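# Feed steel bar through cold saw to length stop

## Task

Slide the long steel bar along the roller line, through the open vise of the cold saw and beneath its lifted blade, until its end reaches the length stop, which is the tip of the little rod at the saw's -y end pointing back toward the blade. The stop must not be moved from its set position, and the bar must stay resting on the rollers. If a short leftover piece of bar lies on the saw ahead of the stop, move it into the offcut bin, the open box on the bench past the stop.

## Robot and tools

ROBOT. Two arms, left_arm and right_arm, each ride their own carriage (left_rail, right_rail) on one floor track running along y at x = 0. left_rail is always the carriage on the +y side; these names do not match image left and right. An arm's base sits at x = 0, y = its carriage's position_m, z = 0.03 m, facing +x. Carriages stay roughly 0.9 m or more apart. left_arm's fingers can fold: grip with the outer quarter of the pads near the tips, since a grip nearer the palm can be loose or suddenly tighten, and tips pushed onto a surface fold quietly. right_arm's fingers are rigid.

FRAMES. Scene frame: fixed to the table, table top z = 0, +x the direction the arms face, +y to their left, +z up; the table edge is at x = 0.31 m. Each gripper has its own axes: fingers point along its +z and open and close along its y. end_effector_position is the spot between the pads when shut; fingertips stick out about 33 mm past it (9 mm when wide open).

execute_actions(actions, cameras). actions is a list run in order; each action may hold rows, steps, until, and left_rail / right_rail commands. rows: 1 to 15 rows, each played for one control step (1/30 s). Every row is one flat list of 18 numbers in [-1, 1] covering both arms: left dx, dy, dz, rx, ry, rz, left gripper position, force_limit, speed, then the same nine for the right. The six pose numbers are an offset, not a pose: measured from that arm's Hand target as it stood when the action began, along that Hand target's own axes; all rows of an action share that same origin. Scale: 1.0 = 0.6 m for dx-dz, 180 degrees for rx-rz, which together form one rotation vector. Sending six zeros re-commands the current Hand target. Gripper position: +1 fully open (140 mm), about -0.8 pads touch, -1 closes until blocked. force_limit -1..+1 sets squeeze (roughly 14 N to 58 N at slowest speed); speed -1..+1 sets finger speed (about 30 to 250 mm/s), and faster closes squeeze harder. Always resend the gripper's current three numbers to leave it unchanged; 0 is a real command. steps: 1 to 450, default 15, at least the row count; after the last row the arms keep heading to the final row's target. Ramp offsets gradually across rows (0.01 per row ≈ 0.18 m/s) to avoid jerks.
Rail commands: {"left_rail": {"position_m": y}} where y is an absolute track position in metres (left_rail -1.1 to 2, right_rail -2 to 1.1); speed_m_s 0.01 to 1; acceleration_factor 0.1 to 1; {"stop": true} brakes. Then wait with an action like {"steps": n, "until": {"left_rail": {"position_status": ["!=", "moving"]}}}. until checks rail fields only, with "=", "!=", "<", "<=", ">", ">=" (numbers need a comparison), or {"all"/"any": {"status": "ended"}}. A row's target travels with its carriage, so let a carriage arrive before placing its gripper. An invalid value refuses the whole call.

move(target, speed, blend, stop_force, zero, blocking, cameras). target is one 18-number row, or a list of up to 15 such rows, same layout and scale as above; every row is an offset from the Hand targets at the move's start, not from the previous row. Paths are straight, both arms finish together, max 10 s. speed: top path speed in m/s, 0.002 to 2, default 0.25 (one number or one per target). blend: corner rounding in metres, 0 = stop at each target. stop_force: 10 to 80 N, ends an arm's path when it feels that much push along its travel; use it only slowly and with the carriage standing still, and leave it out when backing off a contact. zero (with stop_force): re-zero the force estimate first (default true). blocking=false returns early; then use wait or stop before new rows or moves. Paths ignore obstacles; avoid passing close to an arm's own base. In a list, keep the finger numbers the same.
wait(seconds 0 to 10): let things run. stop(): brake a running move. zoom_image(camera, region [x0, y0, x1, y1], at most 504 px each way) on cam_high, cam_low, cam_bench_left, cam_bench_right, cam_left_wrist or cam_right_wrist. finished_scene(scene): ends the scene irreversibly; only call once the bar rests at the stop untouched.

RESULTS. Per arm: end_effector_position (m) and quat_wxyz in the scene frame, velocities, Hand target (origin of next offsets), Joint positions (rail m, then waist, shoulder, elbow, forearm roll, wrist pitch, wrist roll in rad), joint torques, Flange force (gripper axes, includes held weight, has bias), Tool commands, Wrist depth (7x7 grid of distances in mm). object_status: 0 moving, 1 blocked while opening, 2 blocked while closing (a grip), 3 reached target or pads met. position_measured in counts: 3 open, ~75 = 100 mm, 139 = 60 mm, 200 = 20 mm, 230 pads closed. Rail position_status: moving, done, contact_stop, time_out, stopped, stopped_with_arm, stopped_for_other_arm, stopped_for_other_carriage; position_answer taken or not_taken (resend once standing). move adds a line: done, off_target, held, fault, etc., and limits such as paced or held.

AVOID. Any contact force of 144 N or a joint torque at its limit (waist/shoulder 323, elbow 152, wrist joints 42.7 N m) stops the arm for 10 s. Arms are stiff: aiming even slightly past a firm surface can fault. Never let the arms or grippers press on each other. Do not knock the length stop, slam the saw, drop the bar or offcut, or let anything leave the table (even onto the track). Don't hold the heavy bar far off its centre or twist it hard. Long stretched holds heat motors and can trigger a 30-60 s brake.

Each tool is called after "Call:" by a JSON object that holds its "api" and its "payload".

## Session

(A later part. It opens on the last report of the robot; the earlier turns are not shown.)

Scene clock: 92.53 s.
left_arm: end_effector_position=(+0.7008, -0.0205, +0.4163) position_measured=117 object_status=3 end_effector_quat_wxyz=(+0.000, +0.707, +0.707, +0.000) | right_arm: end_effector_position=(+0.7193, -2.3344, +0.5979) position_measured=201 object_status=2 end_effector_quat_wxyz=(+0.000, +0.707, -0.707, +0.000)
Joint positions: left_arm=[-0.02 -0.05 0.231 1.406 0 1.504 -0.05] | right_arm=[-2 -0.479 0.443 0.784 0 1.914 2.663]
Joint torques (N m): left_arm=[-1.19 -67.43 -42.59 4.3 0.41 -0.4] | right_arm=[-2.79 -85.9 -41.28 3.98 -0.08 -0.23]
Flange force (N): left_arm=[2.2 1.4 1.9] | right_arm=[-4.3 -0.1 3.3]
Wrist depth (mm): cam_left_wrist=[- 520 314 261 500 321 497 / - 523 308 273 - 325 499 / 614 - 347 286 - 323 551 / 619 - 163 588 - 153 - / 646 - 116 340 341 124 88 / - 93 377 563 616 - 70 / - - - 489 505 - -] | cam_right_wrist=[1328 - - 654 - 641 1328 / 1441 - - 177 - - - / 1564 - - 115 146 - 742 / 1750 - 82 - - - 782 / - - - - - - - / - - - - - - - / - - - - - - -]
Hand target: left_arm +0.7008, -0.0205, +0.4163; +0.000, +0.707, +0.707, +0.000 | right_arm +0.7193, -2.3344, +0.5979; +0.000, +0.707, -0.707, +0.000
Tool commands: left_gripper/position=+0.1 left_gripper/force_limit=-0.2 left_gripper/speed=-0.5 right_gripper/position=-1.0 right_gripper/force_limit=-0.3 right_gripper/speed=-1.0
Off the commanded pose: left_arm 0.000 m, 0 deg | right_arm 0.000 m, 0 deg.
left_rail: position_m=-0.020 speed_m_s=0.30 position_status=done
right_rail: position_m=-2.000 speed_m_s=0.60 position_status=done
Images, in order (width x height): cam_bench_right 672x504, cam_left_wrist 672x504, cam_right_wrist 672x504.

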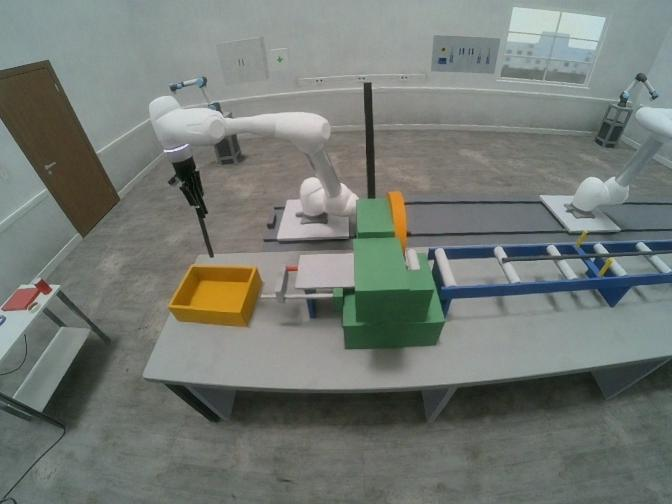

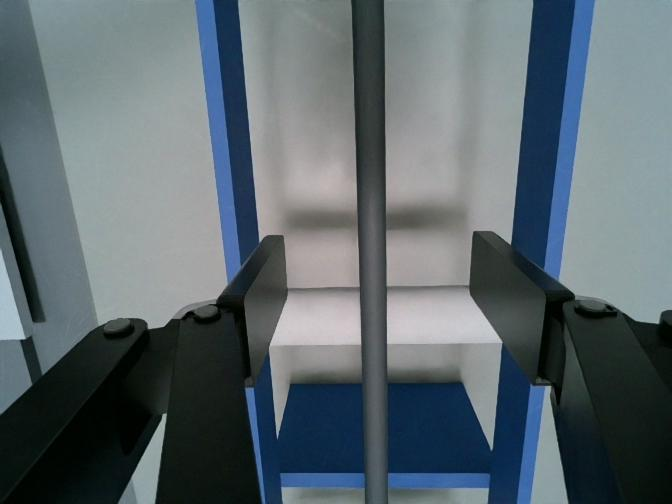

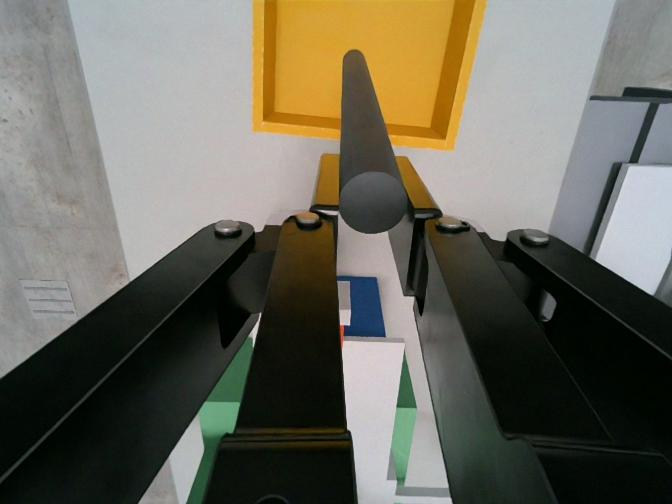

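Call:
{"api": "move", "payload": {"target": [0,0.0163,0.12,0,0,0,0.1,-0.2,-0.5,0.33,0.02,0.25,0,0,0,-1,-0.3,-1], "speed": 0.15, "cameras": ["cam_left_wrist","cam_right_wrist","cam_bench_right"]}}

Scene clock: 105.63 s.
left_arm: end_effector_position=(+0.7105, -0.0205, +0.3443) position_measured=117 object_status=3 end_effector_quat_wxyz=(+0.000, +0.707, +0.707, +0.000) | right_arm: end_effector_position=(+0.7073, -2.5325, +0.4480) position_measured=201 object_status=2 end_effector_quat_wxyz=(+0.000, +0.707, -0.707, +0.000)
Joint positions: left_arm=[-0.02 -0.049 0.262 1.497 0 1.383 -0.049] | right_arm=[-2 -0.684 0.562 0.877 0 1.702 2.457]
Joint torques (N m): left_arm=[-1.18 -69.82 -41.99 4.24 0.36 -0.43] | right_arm=[-3.68 -99.48 -43.76 3.99 -0.28 -0.24]
Flange force (N): left_arm=[2.2 0.8 1.6] | right_arm=[-4.5 -1.5 3.2]
Wrist depth (mm): cam_left_wrist=[- 235 421 194 - 286 233 / 479 234 - 202 - 281 248 / - 246 490 217 - 303 250 / - 261 272 224 507 267 252 / 549 540 116 240 523 124 88 / - 93 269 267 272 - 70 / - - 496 470 489 - -] | cam_right_wrist=[- - - 524 - 502 510 / 573 - 503 196 532 564 546 / 1253 - - 115 146 - 2100 / 1490 - 82 - - - - / - - - - - - - / - - - - - - - / - - - - - - -]
Hand target: left_arm +0.7105, -0.0205, +0.3443; +0.000, +0.707, +0.707, +0.000 | right_arm +0.7073, -2.5325, +0.4479; +0.000, +0.707, -0.707, +0.000
Off the commanded pose: left_arm 0.000 m, 0 deg | right_arm 0.000 m, 0 deg.
left_rail: position_m=-0.020 speed_m_s=0.30 position_status=done
right_rail: position_m=-2.000 speed_m_s=0.60 position_status=done
move: done
Images, in order (width x height): cam_bench_right 672x504, cam_left_wrist 672x504, cam_right_wrist 672x504.

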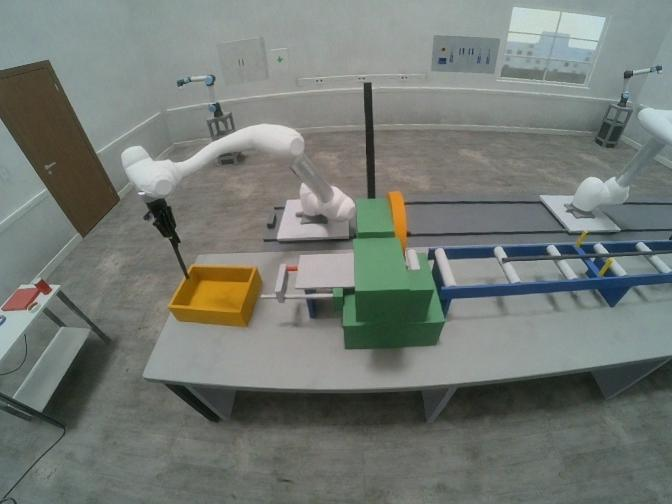

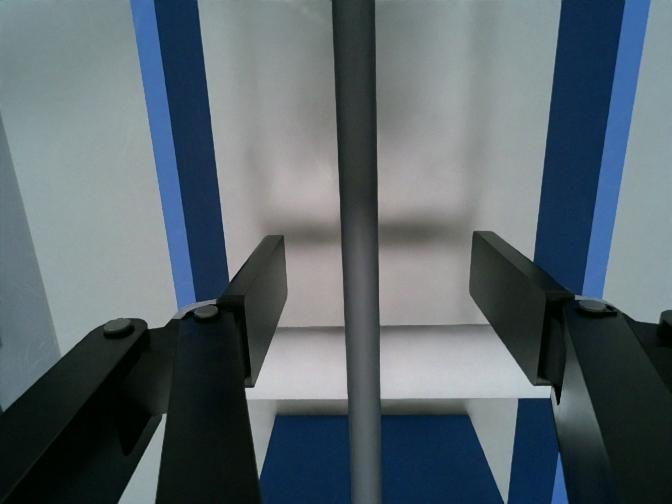

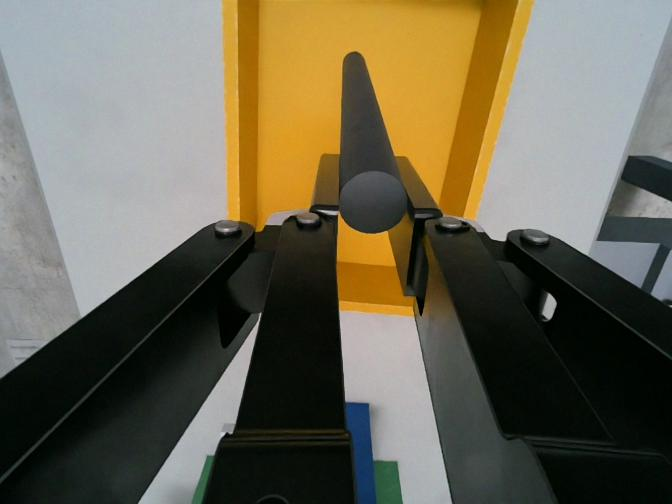

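Call:
{"api": "move", "payload": {"target": [0,-0.004,0.1,0,0,0,0.1,-0.2,-0.5,0,0,0.31,0,0,0,-1,-0.3,-1], "speed": 0.12, "cameras": []}}

Call:
{"api": "move", "payload": {"target": [0,0,0,0,0,0,0.1,-0.2,-0.5,0,0,0.09,0,0,0,-1,-0.3,-1], "speed": 0.03, "stop_force": 12, "cameras": ["cam_left_wrist","cam_right_wrist","cam_bench_right"]}}

Scene clock: 112.87 s.
left_arm: end_effector_position=(+0.7081, -0.0205, +0.2843) position_measured=117 object_status=3 end_effector_quat_wxyz=(+0.000, +0.707, +0.707, +0.000) | right_arm: end_effector_position=(+0.7073, -2.5324, +0.2619) position_measured=201 object_status=2 end_effector_quat_wxyz=(+0.000, +0.707, -0.707, +0.000)
Joint positions: left_arm=[-0.02 -0.049 0.281 1.582 0 1.278 -0.049] | right_arm=[-2 -0.684 0.573 1.193 0 1.375 2.457]
Joint torques (N m): left_arm=[-1.37 -70.63 -40.88 4.13 0.4 -0.35] | right_arm=[-2.92 -99.62 -42.06 4.3 -0.02 -0.3]
Flange force (N): left_arm=[2.4 1.1 2.0] | right_arm=[-2.3 -3.3 1.5]
Wrist depth (mm): cam_left_wrist=[386 200 388 139 - 381 204 / 411 186 406 144 - 400 204 / 435 197 431 - 422 417 206 / 474 209 162 161 428 153 216 / - 114 116 170 - 124 96 / - 93 214 210 211 - 70 / - - 217 210 213 - -] | cam_right_wrist=[348 247 340 342 335 326 255 / 374 287 357 356 - 314 273 / 404 298 - 114 145 310 283 / - - - - - 294 429 / - - - - - - - / - - - - - - - / - - - - - - -]
Hand target: left_arm +0.7081, -0.0205, +0.2843; +0.000, +0.707, +0.707, +0.000 | right_arm +0.7073, -2.5324, +0.2619; +0.000, +0.707, -0.707, +0.000
Off the commanded pose: left_arm 0.000 m, 0 deg | right_arm 0.000 m, 0 deg.
left_rail: position_m=-0.020 speed_m_s=0.30 position_status=done
right_rail: position_m=-2.000 speed_m_s=0.60 position_status=done
move: done
No camera images: "cameras" was empty.

Scene clock: 113.60 s.
left_arm: end_effector_position=(+0.7081, -0.0205, +0.2843) position_measured=117 object_status=3 end_effector_quat_wxyz=(+0.000, +0.707, +0.707, +0.000) | right_arm: end_effector_position=(+0.7074, -2.5325, +0.2577) position_measured=201 object_status=2 end_effector_quat_wxyz=(+0.000, +0.707, -0.707, +0.000)
Joint positions: left_arm=[-0.02 -0.049 0.281 1.582 0 1.278 -0.049] | right_arm=[-2 -0.684 0.575 1.199 0 1.367 2.457]
Joint torques (N m): left_arm=[-1.09 -70.58 -40.94 4.09 0.38 -0.37] | right_arm=[-4.6 -74.26 -27.72 3.95 -0.71 -0.18]
Flange force (N): left_arm=[2.3 0.4 1.6] | right_arm=[-5.5 -1.7 -26.7]
Wrist depth (mm): cam_left_wrist=[167 200 388 139 375 373 203 / 417 198 407 144 403 409 205 / 433 197 417 - 417 417 205 / 460 209 161 161 438 153 218 / 464 114 116 171 - 124 96 / - 93 214 210 215 - 70 / - - 217 210 213 - -] | cam_right_wrist=[- 240 337 - 347 324 270 / 374 287 366 180 361 350 260 / 396 387 411 114 128 301 402 / 455 - 82 - - - 409 / - - - - - - - / - - - - - - - / - - - - - - -]
Hand target: left_arm +0.7081, -0.0205, +0.2843; +0.000, +0.707, +0.707, +0.000 | right_arm +0.7074, -2.5324, +0.2577; +0.000, +0.707, -0.707, +0.000 (not the last commanded pose)
Off the commanded pose: left_arm 0.000 m, 0 deg | right_arm 0.050 m, 0 deg.
left_rail: position_m=-0.020 speed_m_s=0.30 position_status=done
right_rail: position_m=-2.000 speed_m_s=0.60 position_status=done
move: contact (right_arm)
Images, in order (width x height): cam_bench_right 672x504, cam_left_wrist 672x504, cam_right_wrist 672x504.

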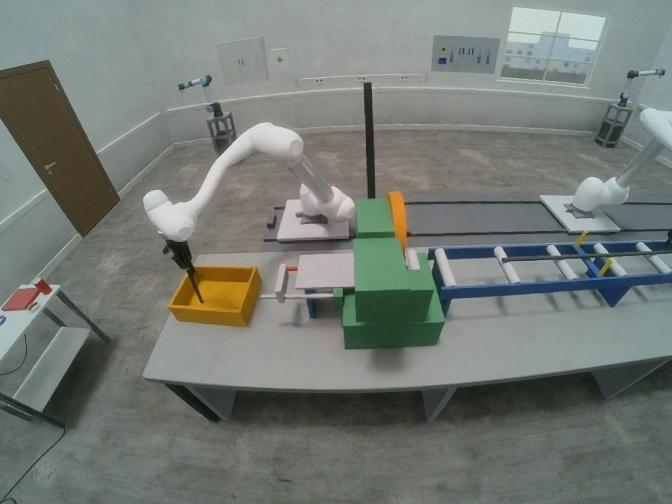

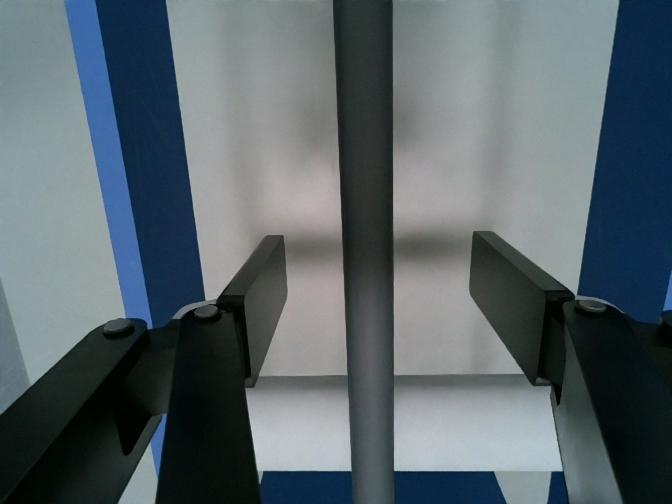

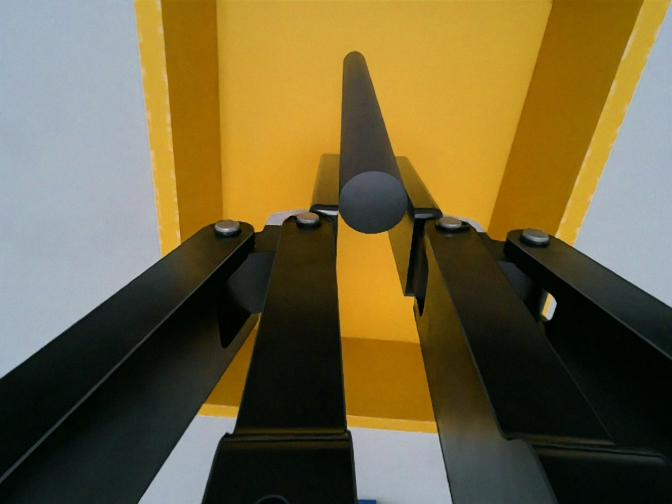

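Call:
{"api": "move", "payload": {"target": [[0,-0.005,0,0,0,0,0.1,-0.2,-0.5,-0.088,0,0.038,0,0,0,-1,-0.3,-1],[0,-0.005,0,0,0,0,0.1,-0.2,-0.5,-0.1875,0,0.12,0,0,0,-1,-0.3,-1],[0,-0.005,0,0,0,0,0.1,-0.2,-0.5,-0.252,0,0.232,0,0,0,-1,-0.3,-1],[0,-0.005,0,0,0,0,0.1,-0.2,-0.5,-0.272,0,0.327,0,0,0,-1,-0.3,-1]], "speed": 0.06, "blend": [0.01,0.01,0.01,0], "cameras": ["cam_left_wrist","cam_right_wrist","cam_bench_right"]}}

Scene clock: 132.10 s.
left_arm: end_effector_position=(+0.7051, -0.0205, +0.2843) position_measured=117 object_status=3 end_effector_quat_wxyz=(+0.000, +0.707, +0.707, +0.000) | right_arm: end_effector_position=(+0.7074, -2.3693, +0.0614) position_measured=201 object_status=2 end_effector_quat_wxyz=(+0.000, +0.707, -0.707, +0.000)
Joint positions: left_arm=[-0.02 -0.05 0.277 1.588 0 1.277 -0.05] | right_arm=[-2 -0.524 0.567 1.595 0 0.979 2.617]
Joint torques (N m): left_arm=[-1.34 -70.23 -40.85 4.15 0.42 -0.36] | right_arm=[-3.48 -88.89 -34.36 3.48 -0.2 -0.29]
Flange force (N): left_arm=[2.3 1.0 2.1] | right_arm=[-4.5 -1.4 -2.6]
Wrist depth (mm): cam_left_wrist=[386 193 - 140 384 380 218 / - 192 412 147 398 397 210 / 437 191 426 156 434 420 220 / 454 202 256 437 433 135 221 / - 114 116 - 464 124 96 / - 93 214 211 211 - 70 / - - 217 210 213 - -] | cam_right_wrist=[162 162 164 162 163 163 162 / 177 177 176 104 173 175 175 / 176 191 190 105 184 189 186 / 181 - 82 207 - - 198 / - - - - - - - / - - - - - - - / - - - - - - -]
Hand target: left_arm +0.7051, -0.0205, +0.2843; +0.000, +0.707, +0.707, +0.000 | right_arm +0.7074, -2.3693, +0.0614; +0.000, +0.707, -0.707, +0.000
Off the commanded pose: left_arm 0.000 m, 0 deg | right_arm 0.000 m, 0 deg.
left_rail: position_m=-0.020 speed_m_s=0.30 position_status=done
right_rail: position_m=-2.000 speed_m_s=0.60 position_status=done
move: done
Images, in order (width x height): cam_bench_right 672x504, cam_left_wrist 672x504, cam_right_wrist 672x504.

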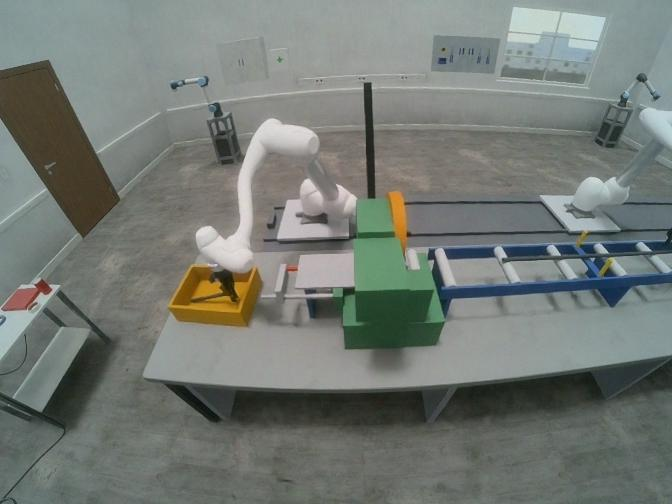

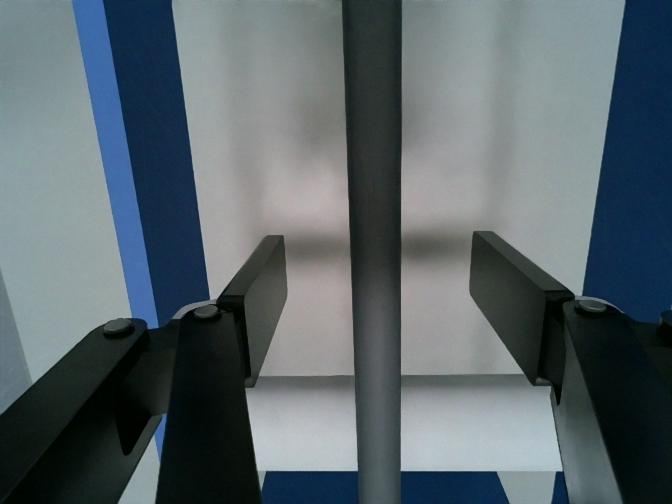

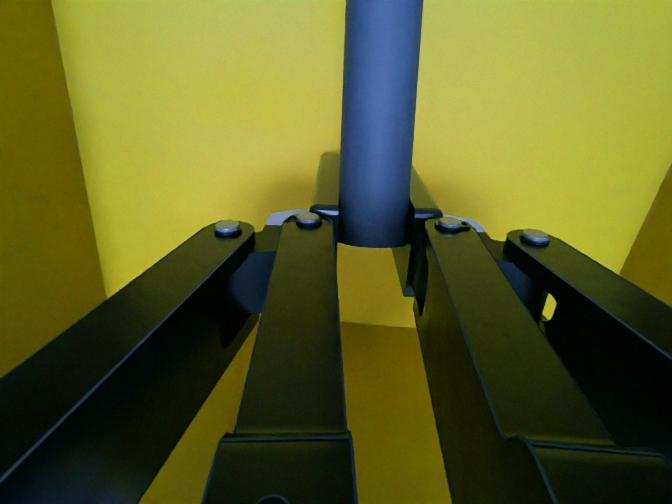

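Call:
{"api": "move", "payload": {"target": [0,0,0,0,0,0,-1,-0.2,-1,0,0,0.02,0,0,0,-1,-0.3,-1], "speed": 0.03, "stop_force": 12, "cameras": []}}

Call:
{"api": "move", "payload": {"target": [0,0,0,0,0,0,-1,-0.2,-1,0,0,0,0,0,0,-0.2,-0.3,-0.8], "cameras": ["cam_right_wrist"]}}

Call:
{"api": "wait", "payload": {"seconds": 0.8, "cameras": ["cam_right_wrist","cam_left_wrist"]}}

Scene clock: 137.53 s.
left_arm: end_effector_position=(+0.7051, -0.0205, +0.2843) position_measured=201 object_status=0 end_effector_quat_wxyz=(+0.000, +0.707, +0.707, +0.000) | right_arm: end_effector_position=(+0.7074, -2.3693, +0.0494) position_measured=201 object_status=2 end_effector_quat_wxyz=(+0.000, +0.707, -0.707, +0.000)
Joint positions: left_arm=[-0.02 -0.05 0.277 1.589 0 1.277 -0.05] | right_arm=[-2 -0.524 0.578 1.602 0 0.961 2.617]
Joint torques (N m): left_arm=[-1.32 -63.58 -41.49 4.39 -3.4 -0.07] | right_arm=[-3.53 -90.32 -33.8 3.42 -0.11 -0.28]
Flange force (N): left_arm=[1.7 -8.2 -6.5] | right_arm=[-3.8 -2.8 -1.7]
Wrist depth (mm): cam_left_wrist=[398 193 399 138 369 376 208 / 413 191 413 145 146 - 210 / 432 190 435 423 440 - 220 / 467 201 434 159 164 438 221 / - 202 90 101 111 98 213 / - - 79 73 - 71 74 / - - - - - - 71] | cam_right_wrist=[156 154 153 151 150 154 154 / 164 165 165 101 162 161 166 / 175 179 178 104 172 179 176 / 181 188 82 194 - 186 189 / - - - 212 - - - / - - - 178 - - - / - - - - - - -]
Hand target: left_arm +0.7051, -0.0205, +0.2843; +0.000, +0.707, +0.707, +0.000 | right_arm +0.7074, -2.3693, +0.0494; +0.000, +0.707, -0.707, +0.000
Off the commanded pose: left_arm 0.000 m, 0 deg | right_arm 0.000 m, 0 deg.
left_rail: position_m=-0.020 speed_m_s=0.30 position_status=done
right_rail: position_m=-2.000 speed_m_s=0.60 position_status=done
move: done
No camera images: "cameras" was empty.

Scene clock: 138.40 s.
left_arm: end_effector_position=(+0.7051, -0.0205, +0.2843) position_measured=201 object_status=2 end_effector_quat_wxyz=(+0.000, +0.707, +0.707, +0.000) | right_arm: end_effector_position=(+0.7074, -2.3693, +0.0494) position_measured=154 object_status=0 end_effector_quat_wxyz=(+0.000, +0.707, -0.707, +0.000)
Joint positions: left_arm=[-0.02 -0.05 0.277 1.588 0 1.277 -0.05] | right_arm=[-2 -0.524 0.578 1.602 0 0.961 2.617]
Joint torques (N m): left_arm=[-1.6 -64.49 -42.56 4.37 -3.66 -0.07] | right_arm=[-2.79 -87.99 -32.42 3.57 -0.04 -0.24]
Flange force (N): left_arm=[2.4 -9.2 -5.2] | right_arm=[-3.1 -2.3 -4.6]
Wrist depth (mm): cam_left_wrist=[169 193 - 138 370 379 208 / - 191 - 146 149 395 209 / - 191 448 418 420 - 221 / 459 202 451 159 158 - 222 / - 216 90 101 111 95 212 / - - 79 73 - 71 74 / - - - - - - 71] | cam_right_wrist=[156 154 154 139 156 154 152 / 164 169 165 160 164 164 165 / 176 179 179 175 172 177 179 / - 87 - 193 186 - 185 / - - - 209 208 - - / - - - 178 181 - - / - - - 147 149 - -]
Hand target: left_arm +0.7051, -0.0205, +0.2843; +0.000, +0.707, +0.707, +0.000 | right_arm +0.7074, -2.3693, +0.0494; +0.000, +0.707, -0.707, +0.000
Off the commanded pose: left_arm 0.000 m, 0 deg | right_arm 0.000 m, 0 deg.
left_rail: position_m=-0.020 speed_m_s=0.30 position_status=done
right_rail: position_m=-2.000 speed_m_s=0.60 position_status=done
move: done
Images, in order (width x height): cam_right_wrist 672x504.

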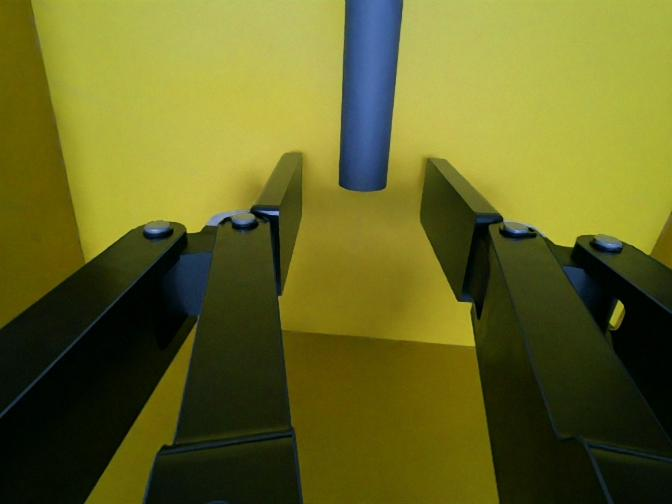

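Scene clock: 139.20 s.
left_arm: end_effector_position=(+0.7051, -0.0205, +0.2843) position_measured=201 object_status=2 end_effector_quat_wxyz=(+0.000, +0.707, +0.707, +0.000) | right_arm: end_effector_position=(+0.7074, -2.3693, +0.0494) position_measured=154 object_status=3 end_effector_quat_wxyz=(+0.000, +0.707, -0.707, +0.000)
Joint positions: left_arm=[-0.02 -0.05 0.277 1.588 0 1.277 -0.05] | right_arm=[-2 -0.524 0.578 1.602 0 0.961 2.617]
Joint torques (N m): left_arm=[-1.71 -64.71 -42.69 4.4 -3.68 -0.06] | right_arm=[-3.04 -87.93 -32.47 3.58 -0.08 -0.16]
Flange force (N): left_arm=[2.2 -9.0 -5.3] | right_arm=[-3.2 -2.2 -4.7]
Wrist depth (mm): cam_left_wrist=[390 192 387 142 369 374 208 / 412 191 399 145 147 387 209 / 433 190 415 415 409 419 220 / 454 202 462 159 163 446 222 / 486 233 90 101 111 93 212 / - - 79 73 - 71 74 / - - - - - - 71] | cam_right_wrist=[156 154 153 151 153 154 154 / 163 165 165 159 164 163 163 / 175 181 175 175 171 176 177 / - 87 - 191 149 - 90 / - - - 210 205 - - / - - - 178 182 - - / - - - 147 149 - -]
Hand target: left_arm +0.7051, -0.0205, +0.2843; +0.000, +0.707, +0.707, +0.000 | right_arm +0.7074, -2.3693, +0.0494; +0.000, +0.707, -0.707, +0.000
Tool commands: left_gripper/position=-1.0 left_gripper/force_limit=-0.2 left_gripper/speed=-1.0 right_gripper/position=-0.2 right_gripper/force_limit=-0.3 right_gripper/speed=-0.8
Off the commanded pose: left_arm 0.000 m, 0 deg | right_arm 0.000 m, 0 deg.
left_rail: position_m=-0.020 speed_m_s=0.30 position_status=done
right_rail: position_m=-2.000 speed_m_s=0.60 position_status=done
wait: 0.80 s
Images, in order (width x height): cam_left_wrist 672x504, cam_right_wrist 672x504.

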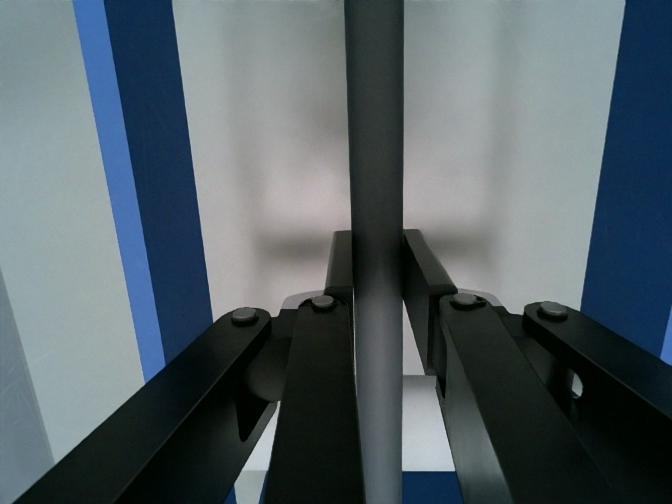

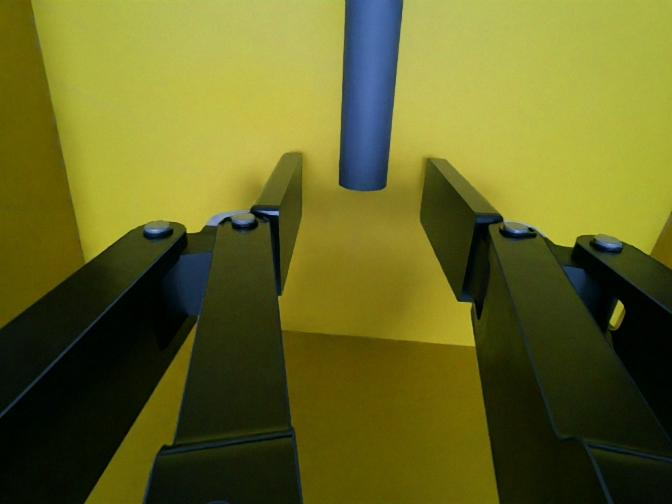

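Call:
{"api": "move", "payload": {"target": [[0,0.0167,0,0,0,0,-1,-0.2,-1,0,0,-0.5,0,0,0,-0.2,-0.3,-0.8],[0,0.0167,0,0,0,0,-1,-0.2,-1,-0.1,-0.02,-0.84,0,0,0,-0.2,-0.3,-0.8],[0,0.0167,0,0,0,0,-1,-0.2,-1,-0.31,-0.046,-0.84,0,0,0,-0.2,-0.3,-0.8]], "speed": [0.15,0.3,0.3], "blend": [0.03,0.03,0], "cameras": ["cam_high","cam_right_wrist","cam_left_wrist","cam_bench_right"]}}

Call:
{"api": "zoom_image", "payload": {"camera": "cam_high", "region": [372, 80, 672, 260]}}

Scene clock: 147.43 s.
left_arm: end_effector_position=(+0.7152, -0.0205, +0.2843) position_measured=201 object_status=2 end_effector_quat_wxyz=(+0.000, +0.707, +0.707, +0.000) | right_arm: end_effector_position=(+0.7348, -2.1832, +0.5535) position_measured=154 object_status=3 end_effector_quat_wxyz=(+0.000, +0.707, -0.707, +0.000)
Joint positions: left_arm=[-0.02 -0.049 0.292 1.568 0 1.282 -0.049] | right_arm=[-2 -0.29 0.346 1.008 0 1.787 2.852]
Joint torques (N m): left_arm=[-0.69 -62.44 -44.29 4.43 -6.68 -1.02] | right_arm=[-3.39 -73.45 -38.97 4.3 -0.03 -0.23]
Flange force (N): left_arm=[2.4 -16.6 -10.1] | right_arm=[-4.6 -1.4 -4.2]
Wrist depth (mm): cam_left_wrist=[168 200 - 380 - 379 193 / 176 212 383 146 142 392 204 / - 210 437 440 415 - 205 / 460 209 452 160 162 436 206 / 460 208 90 101 111 94 197 / - - 79 73 - 72 74 / - - - - - - 71] | cam_right_wrist=[1246 - - - 616 - - / 1413 - - - - - 660 / 1542 - - 445 132 652 691 / 1575 87 - 495 130 - 700 / - - - 534 525 - - / - - - 593 - - - / - - - 645 - - -]
Hand target: left_arm +0.7152, -0.0205, +0.2843; +0.000, +0.707, +0.707, +0.000 | right_arm +0.7349, -2.1832, +0.5534; +0.000, +0.707, -0.707, +0.000
Off the commanded pose: left_arm 0.000 m, 0 deg | right_arm 0.000 m, 0 deg.
left_rail: position_m=-0.020 speed_m_s=0.30 position_status=done
right_rail: position_m=-2.000 speed_m_s=0.60 position_status=done
move: done
Images, in order (width x height): cam_high 672x504, cam_bench_right 672x504, cam_left_wrist 672x504, cam_right_wrist 672x504.

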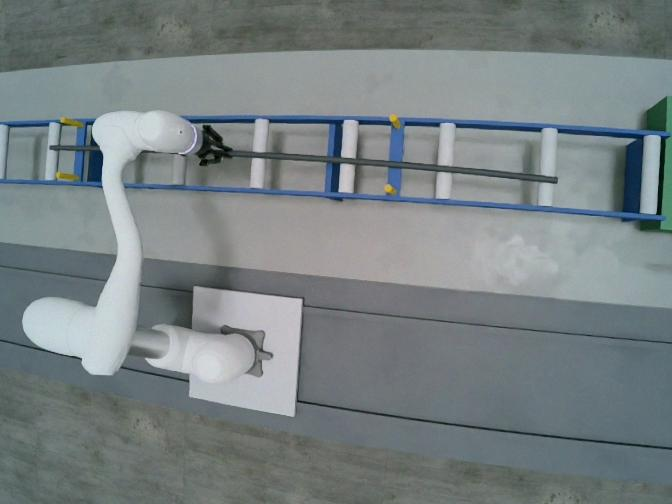

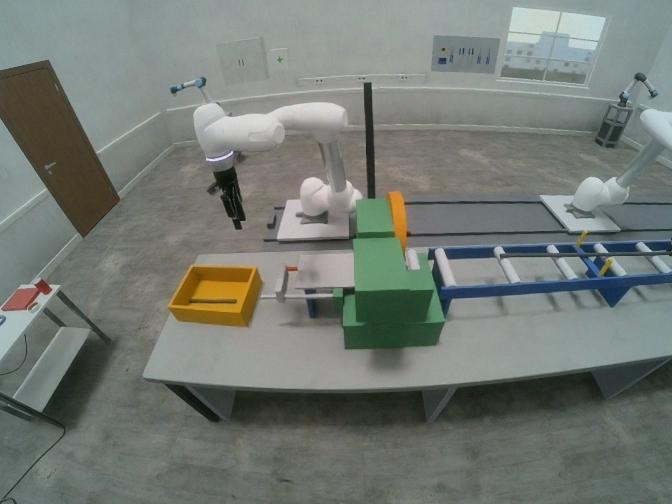

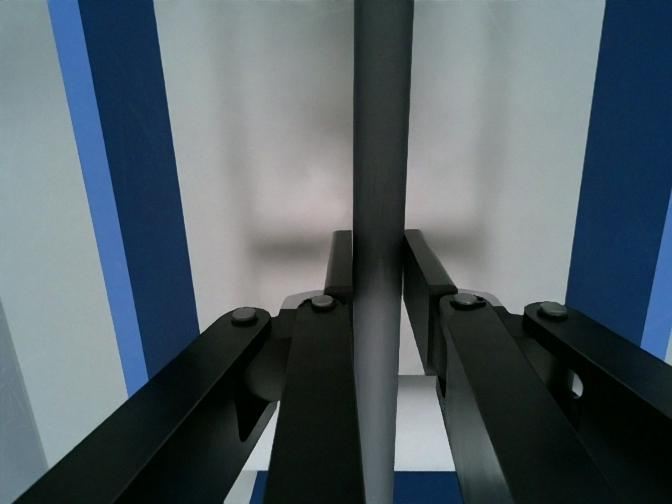

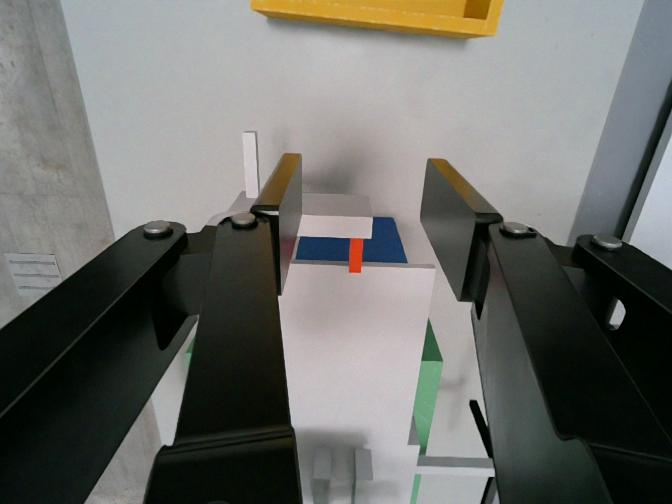

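Scaled by 1.680 from the camera's 672x504 image, which has a finer 960x720 frame.

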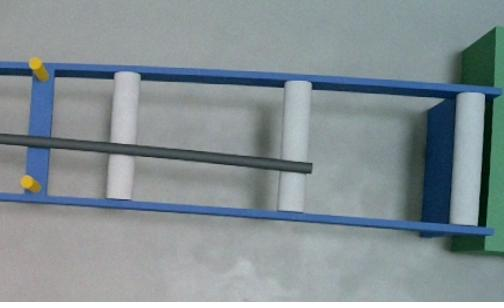

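Call:
{"api": "move", "payload": {"target": [0,0,0,0,0,0,0.1,-0.2,-0.5,0.02,0,0,0,0,0,1,-0.3,-0.5], "cameras": []}}

Call:
{"api": "wait", "payload": {"seconds": 0.8, "cameras": []}}

Call:
{"api": "move", "payload": {"target": [0,0,-0.22,0,0,0,0.1,-0.2,-0.5,0,0,0,0,0,0,1,-0.3,-0.5], "cameras": []}}

Call:
{"api": "execute_actions", "payload": {"actions": [{"left_rail":{"position_m":-0.9,"speed_m_s":0.4},"steps":250,"until":{"left_rail":{"position_status":["!=","moving"]}}}], "cameras": ["cam_left_wrist","cam_right_wrist","cam_high"]}}

Call:
{"api": "zoom_image", "payload": {"camera": "cam_high", "region": [152, 80, 452, 260]}}

Scene clock: 160.07 s.
left_arm: end_effector_position=(+0.7152, -0.0205, +0.2842) position_measured=117 object_status=3 end_effector_quat_wxyz=(+0.000, +0.707, +0.707, +0.000) | right_arm: end_effector_position=(+0.7349, -2.1952, +0.5534) position_measured=3 object_status=0 end_effector_quat_wxyz=(+0.000, +0.707, -0.707, +0.000)
Joint positions: left_arm=[-0.02 -0.049 0.292 1.568 0 1.282 -0.049] | right_arm=[-2 -0.305 0.352 1 0 1.789 2.837]
Joint torques (N m): left_arm=[-1.23 -71.72 -40.96 4.15 0.39 -0.4] | right_arm=[-3.11 -73.55 -39.07 4.18 -0.03 -0.23]
Flange force (N): left_arm=[2.1 1.3 2.5] | right_arm=[-4.5 -0.2 -3.7]
Wrist depth (mm): cam_left_wrist=[167 199 - 138 382 376 193 / 406 212 - 395 151 402 203 / 435 211 - - 423 - 204 / 458 209 163 162 435 150 206 / 478 197 116 469 - 124 96 / - 93 214 210 216 - 70 / - - 217 209 212 - -] | cam_right_wrist=[1289 611 632 601 - - - / 1413 - 650 635 - - - / 1470 119 485 730 704 707 648 / - 127 455 504 790 - 112 / - 1722 602 534 546 - 102 / 2004 2060 674 591 570 - - / - 2227 618 652 713 713 -]
Hand target: left_arm +0.7152, -0.0205, +0.2843; +0.000, +0.707, +0.707, +0.000 | right_arm +0.7349, -2.1952, +0.5534; +0.000, +0.707, -0.707, +0.000
Off the commanded pose: left_arm 0.000 m, 0 deg | right_arm 0.000 m, 0 deg.
left_rail: position_m=-0.020 speed_m_s=0.30 position_status=done
right_rail: position_m=-2.000 speed_m_s=0.60 position_status=done
move: done
No camera images: "cameras" was empty.

Scene clock: 160.87 s.
left_arm: end_effector_position=(+0.7152, -0.0205, +0.2843) position_measured=117 object_status=3 end_effector_quat_wxyz=(+0.000, +0.707, +0.707, +0.000) | right_arm: end_effector_position=(+0.7349, -2.1952, +0.5534) position_measured=3 object_status=3 end_effector_quat_wxyz=(+0.000, +0.707, -0.707, +0.000)
Joint positions: left_arm=[-0.02 -0.049 0.292 1.568 0 1.282 -0.049] | right_arm=[-2 -0.305 0.352 1 0 1.789 2.837]
Joint torques (N m): left_arm=[-1.34 -71.68 -40.84 4.14 0.35 -0.39] | right_arm=[-3.09 -74.09 -39.14 4.21 -0.04 -0.26]
Flange force (N): left_arm=[2.4 0.9 1.6] | right_arm=[-4.4 -1.0 -3.7]
Wrist depth (mm): cam_left_wrist=[167 200 380 379 389 380 193 / 173 200 417 397 388 398 203 / 435 211 - - 420 417 205 / - 210 163 158 166 150 206 / - 198 116 463 469 124 95 / - 93 213 211 210 - 70 / - - 217 209 212 - -] | cam_right_wrist=[1267 625 - 602 582 616 - / 1404 641 - 645 - - - / 1490 124 - 521 - - 134 / - 126 431 504 - - 112 / - 1764 656 536 516 - - / - 975 - 589 893 915 - / - 2250 - 650 707 760 -]
Hand target: left_arm +0.7152, -0.0205, +0.2843; +0.000, +0.707, +0.707, +0.000 | right_arm +0.7349, -2.1952, +0.5534; +0.000, +0.707, -0.707, +0.000
Tool commands: left_gripper/position=+0.1 left_gripper/force_limit=-0.2 left_gripper/speed=-0.5 right_gripper/position=+1.0 right_gripper/force_limit=-0.3 right_gripper/speed=-0.5
Off the commanded pose: left_arm 0.000 m, 0 deg | right_arm 0.000 m, 0 deg.
left_rail: position_m=-0.020 speed_m_s=0.30 position_status=done
right_rail: position_m=-2.000 speed_m_s=0.60 position_status=done
wait: 0.80 s
No camera images: "cameras" was empty.

Scene clock: 161.80 s.
left_arm: end_effector_position=(+0.7151, -0.0205, +0.4163) position_measured=117 object_status=3 end_effector_quat_wxyz=(+0.000, +0.707, +0.707, +0.000) | right_arm: end_effector_position=(+0.7349, -2.1952, +0.5534) position_measured=3 object_status=3 end_effector_quat_wxyz=(+0.000, +0.707, -0.707, +0.000)
Joint positions: left_arm=[-0.02 -0.049 0.255 1.376 0 1.51 -0.049] | right_arm=[-2 -0.305 0.352 1 0 1.789 2.837]
Joint torques (N m): left_arm=[-1.21 -69.64 -42.38 4.32 0.37 -0.35] | right_arm=[-3.39 -73.82 -38.85 4.24 0 -0.27]
Flange force (N): left_arm=[2.1 1.3 1.5] | right_arm=[-4.7 -1.4 -4.3]
Wrist depth (mm): cam_left_wrist=[- 295 319 254 507 314 497 / - 520 523 279 - 315 - / 570 - 314 295 555 319 - / - - - 585 - 149 - / 645 622 116 343 342 124 88 / - 93 432 595 614 - 70 / - - 493 490 503 - -] | cam_right_wrist=[1312 - - - - - - / 1361 633 - - 660 - 664 / 1552 124 497 666 747 - 678 / - 135 511 506 755 - 112 / - 2321 574 532 538 - - / - - - 588 582 - - / - 2273 742 645 702 740 -]
Hand target: left_arm +0.7152, -0.0205, +0.4163; +0.000, +0.707, +0.707, +0.000 | right_arm +0.7349, -2.1952, +0.5534; +0.000, +0.707, -0.707, +0.000
Off the commanded pose: left_arm 0.000 m, 0 deg | right_arm 0.000 m, 0 deg.
left_rail: position_m=-0.020 speed_m_s=0.30 position_status=done
right_rail: position_m=-2.000 speed_m_s=0.60 position_status=done
move: done
No camera images: "cameras" was empty.

Scene clock: 166.23 s.
left_arm: end_effector_position=(+0.7152, -0.9005, +0.4163) position_measured=117 object_status=3 end_effector_quat_wxyz=(+0.000, +0.707, +0.707, +0.000) | right_arm: end_effector_position=(+0.7349, -2.1952, +0.5534) position_measured=3 object_status=3 end_effector_quat_wxyz=(+0.000, +0.707, -0.707, +0.000)
Joint positions: left_arm=[-0.9 -0.049 0.255 1.376 0 1.511 -0.049] | right_arm=[-2 -0.305 0.352 1 0 1.789 2.837]
Joint torques (N m): left_arm=[-0.86 -69.94 -42.64 4.32 0.38 -0.41] | right_arm=[-2.9 -73.6 -38.86 4.27 -0.05 -0.22]
Flange force (N): left_arm=[1.8 1.7 1.8] | right_arm=[-4.0 -0.9 -4.3]
Wrist depth (mm): cam_left_wrist=[507 503 318 264 498 290 - / - 538 322 281 526 317 541 / - - 327 296 555 346 - / 604 - - 297 576 316 577 / 632 - 116 347 351 124 85 / - 93 363 356 347 - 70 / - - 689 636 631 - -] | cam_right_wrist=[1289 - - - 585 582 557 / 1413 646 652 - - - - / 1480 135 668 691 713 - 135 / - - - 485 760 - 112 / - 1586 - 538 530 - 102 / 2004 1868 - 594 573 - - / - 2250 - 646 678 650 -]
Hand target: left_arm +0.7152, -0.9005, +0.4163; +0.000, +0.707, +0.707, +0.000 | right_arm +0.7349, -2.1952, +0.5534; +0.000, +0.707, -0.707, +0.000
Tool commands: left_gripper/position=+0.1 left_gripper/force_limit=-0.2 left_gripper/speed=-0.5 right_gripper/position=+1.0 right_gripper/force_limit=-0.3 right_gripper/speed=-0.5
Off the commanded pose: left_arm 0.000 m, 0 deg | right_arm 0.000 m, 0 deg.
left_rail: position_m=-0.900 speed_m_s=0.40 position_status=done
right_rail: position_m=-2.000 speed_m_s=0.60 position_status=done
Images, in order (width x height): cam_high 672x504, cam_left_wrist 672x504, cam_right_wrist 672x504.

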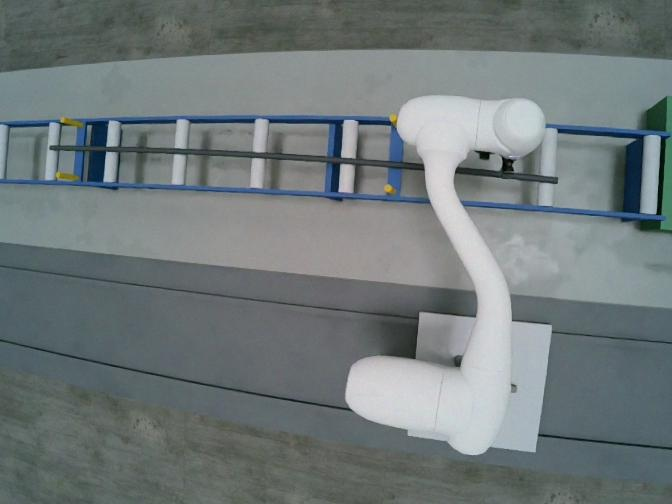

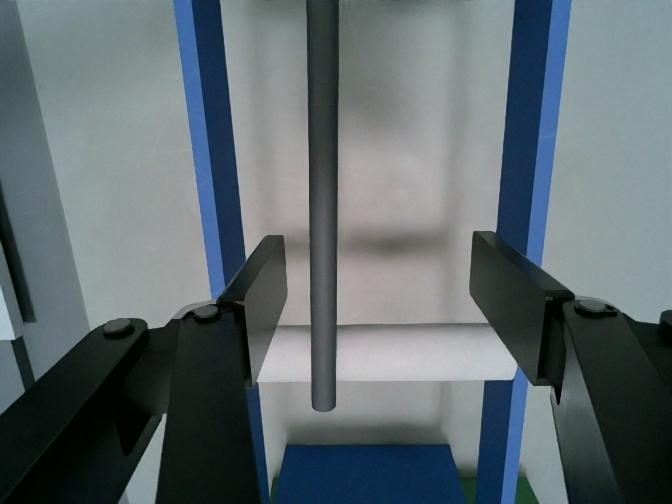

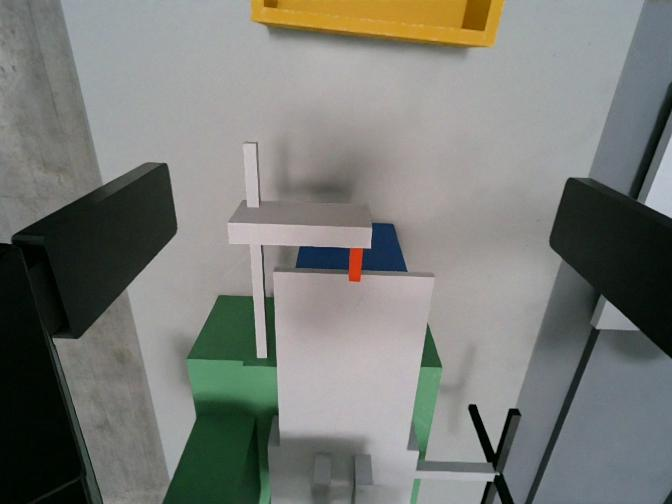

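Scaled by 1.680 from the camera's 672x504 image, which has a finer 960x720 frame.

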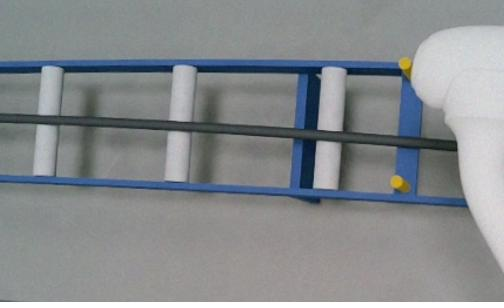

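Call:
{"api": "move", "payload": {"target": [[0,-0.045,0,0,0,0,0.1,-0.2,-0.5,0,0,0,0,0,0,1,-0.3,-0.5],[0,-0.045,0.22,0,0,0,0.1,-0.2,-0.5,0,0,0,0,0,0,1,-0.3,-0.5]], "speed": 0.15, "cameras": ["cam_left_wrist"]}}

Scene clock: 176.27 s.
left_arm: end_effector_position=(+0.6882, -0.9005, +0.2843) position_measured=117 object_status=3 end_effector_quat_wxyz=(+0.000, +0.707, +0.707, +0.000) | right_arm: end_effector_position=(+0.7349, -2.1952, +0.5534) position_measured=3 object_status=3 end_effector_quat_wxyz=(+0.000, +0.707, -0.707, +0.000)
Joint positions: left_arm=[-0.9 -0.051 0.25 1.623 0 1.269 -0.051] | right_arm=[-2 -0.305 0.352 1 0 1.789 2.837]
Joint torques (N m): left_arm=[-1.28 -67.66 -40.65 4.11 0.37 -0.42] | right_arm=[-2.88 -73.86 -39.09 4.25 -0.02 -0.18]
Flange force (N): left_arm=[2.7 1.8 2.1] | right_arm=[-4.0 -0.6 -3.7]
Wrist depth (mm): cam_left_wrist=[391 182 377 140 138 - 375 / - 176 403 151 393 - 224 / - 185 233 153 416 418 235 / 455 193 209 - 167 136 228 / 473 197 116 167 469 124 90 / - 93 - 178 495 - 70 / - - 230 220 221 220 -] | cam_right_wrist=[1312 609 609 - 508 - - / 1395 646 - - - - - / 1490 125 - - - - 658 / - 127 458 507 609 - 112 / - 871 - 530 515 - - / 2023 2140 709 588 606 915 - / - 2161 626 646 702 737 -]
Hand target: left_arm +0.6882, -0.9005, +0.2843; +0.000, +0.707, +0.707, +0.000 | right_arm +0.7349, -2.1952, +0.5534; +0.000, +0.707, -0.707, +0.000
Off the commanded pose: left_arm 0.000 m, 0 deg | right_arm 0.000 m, 0 deg.
left_rail: position_m=-0.900 speed_m_s=0.40 position_status=done
right_rail: position_m=-2.000 speed_m_s=0.60 position_status=done
move: done
Images, in order (width x height): cam_left_wrist 672x504.

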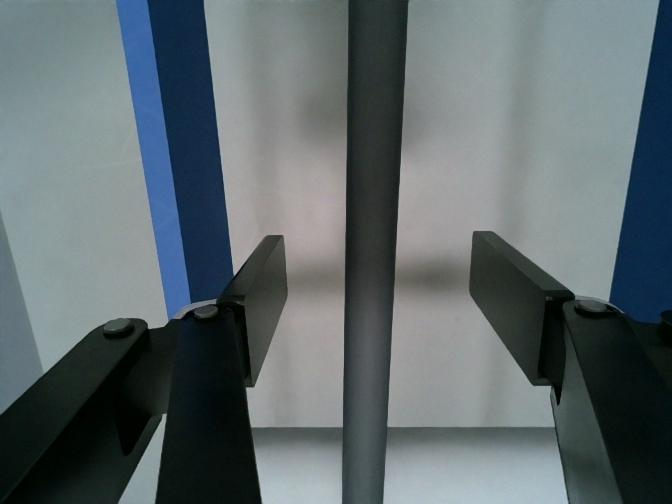

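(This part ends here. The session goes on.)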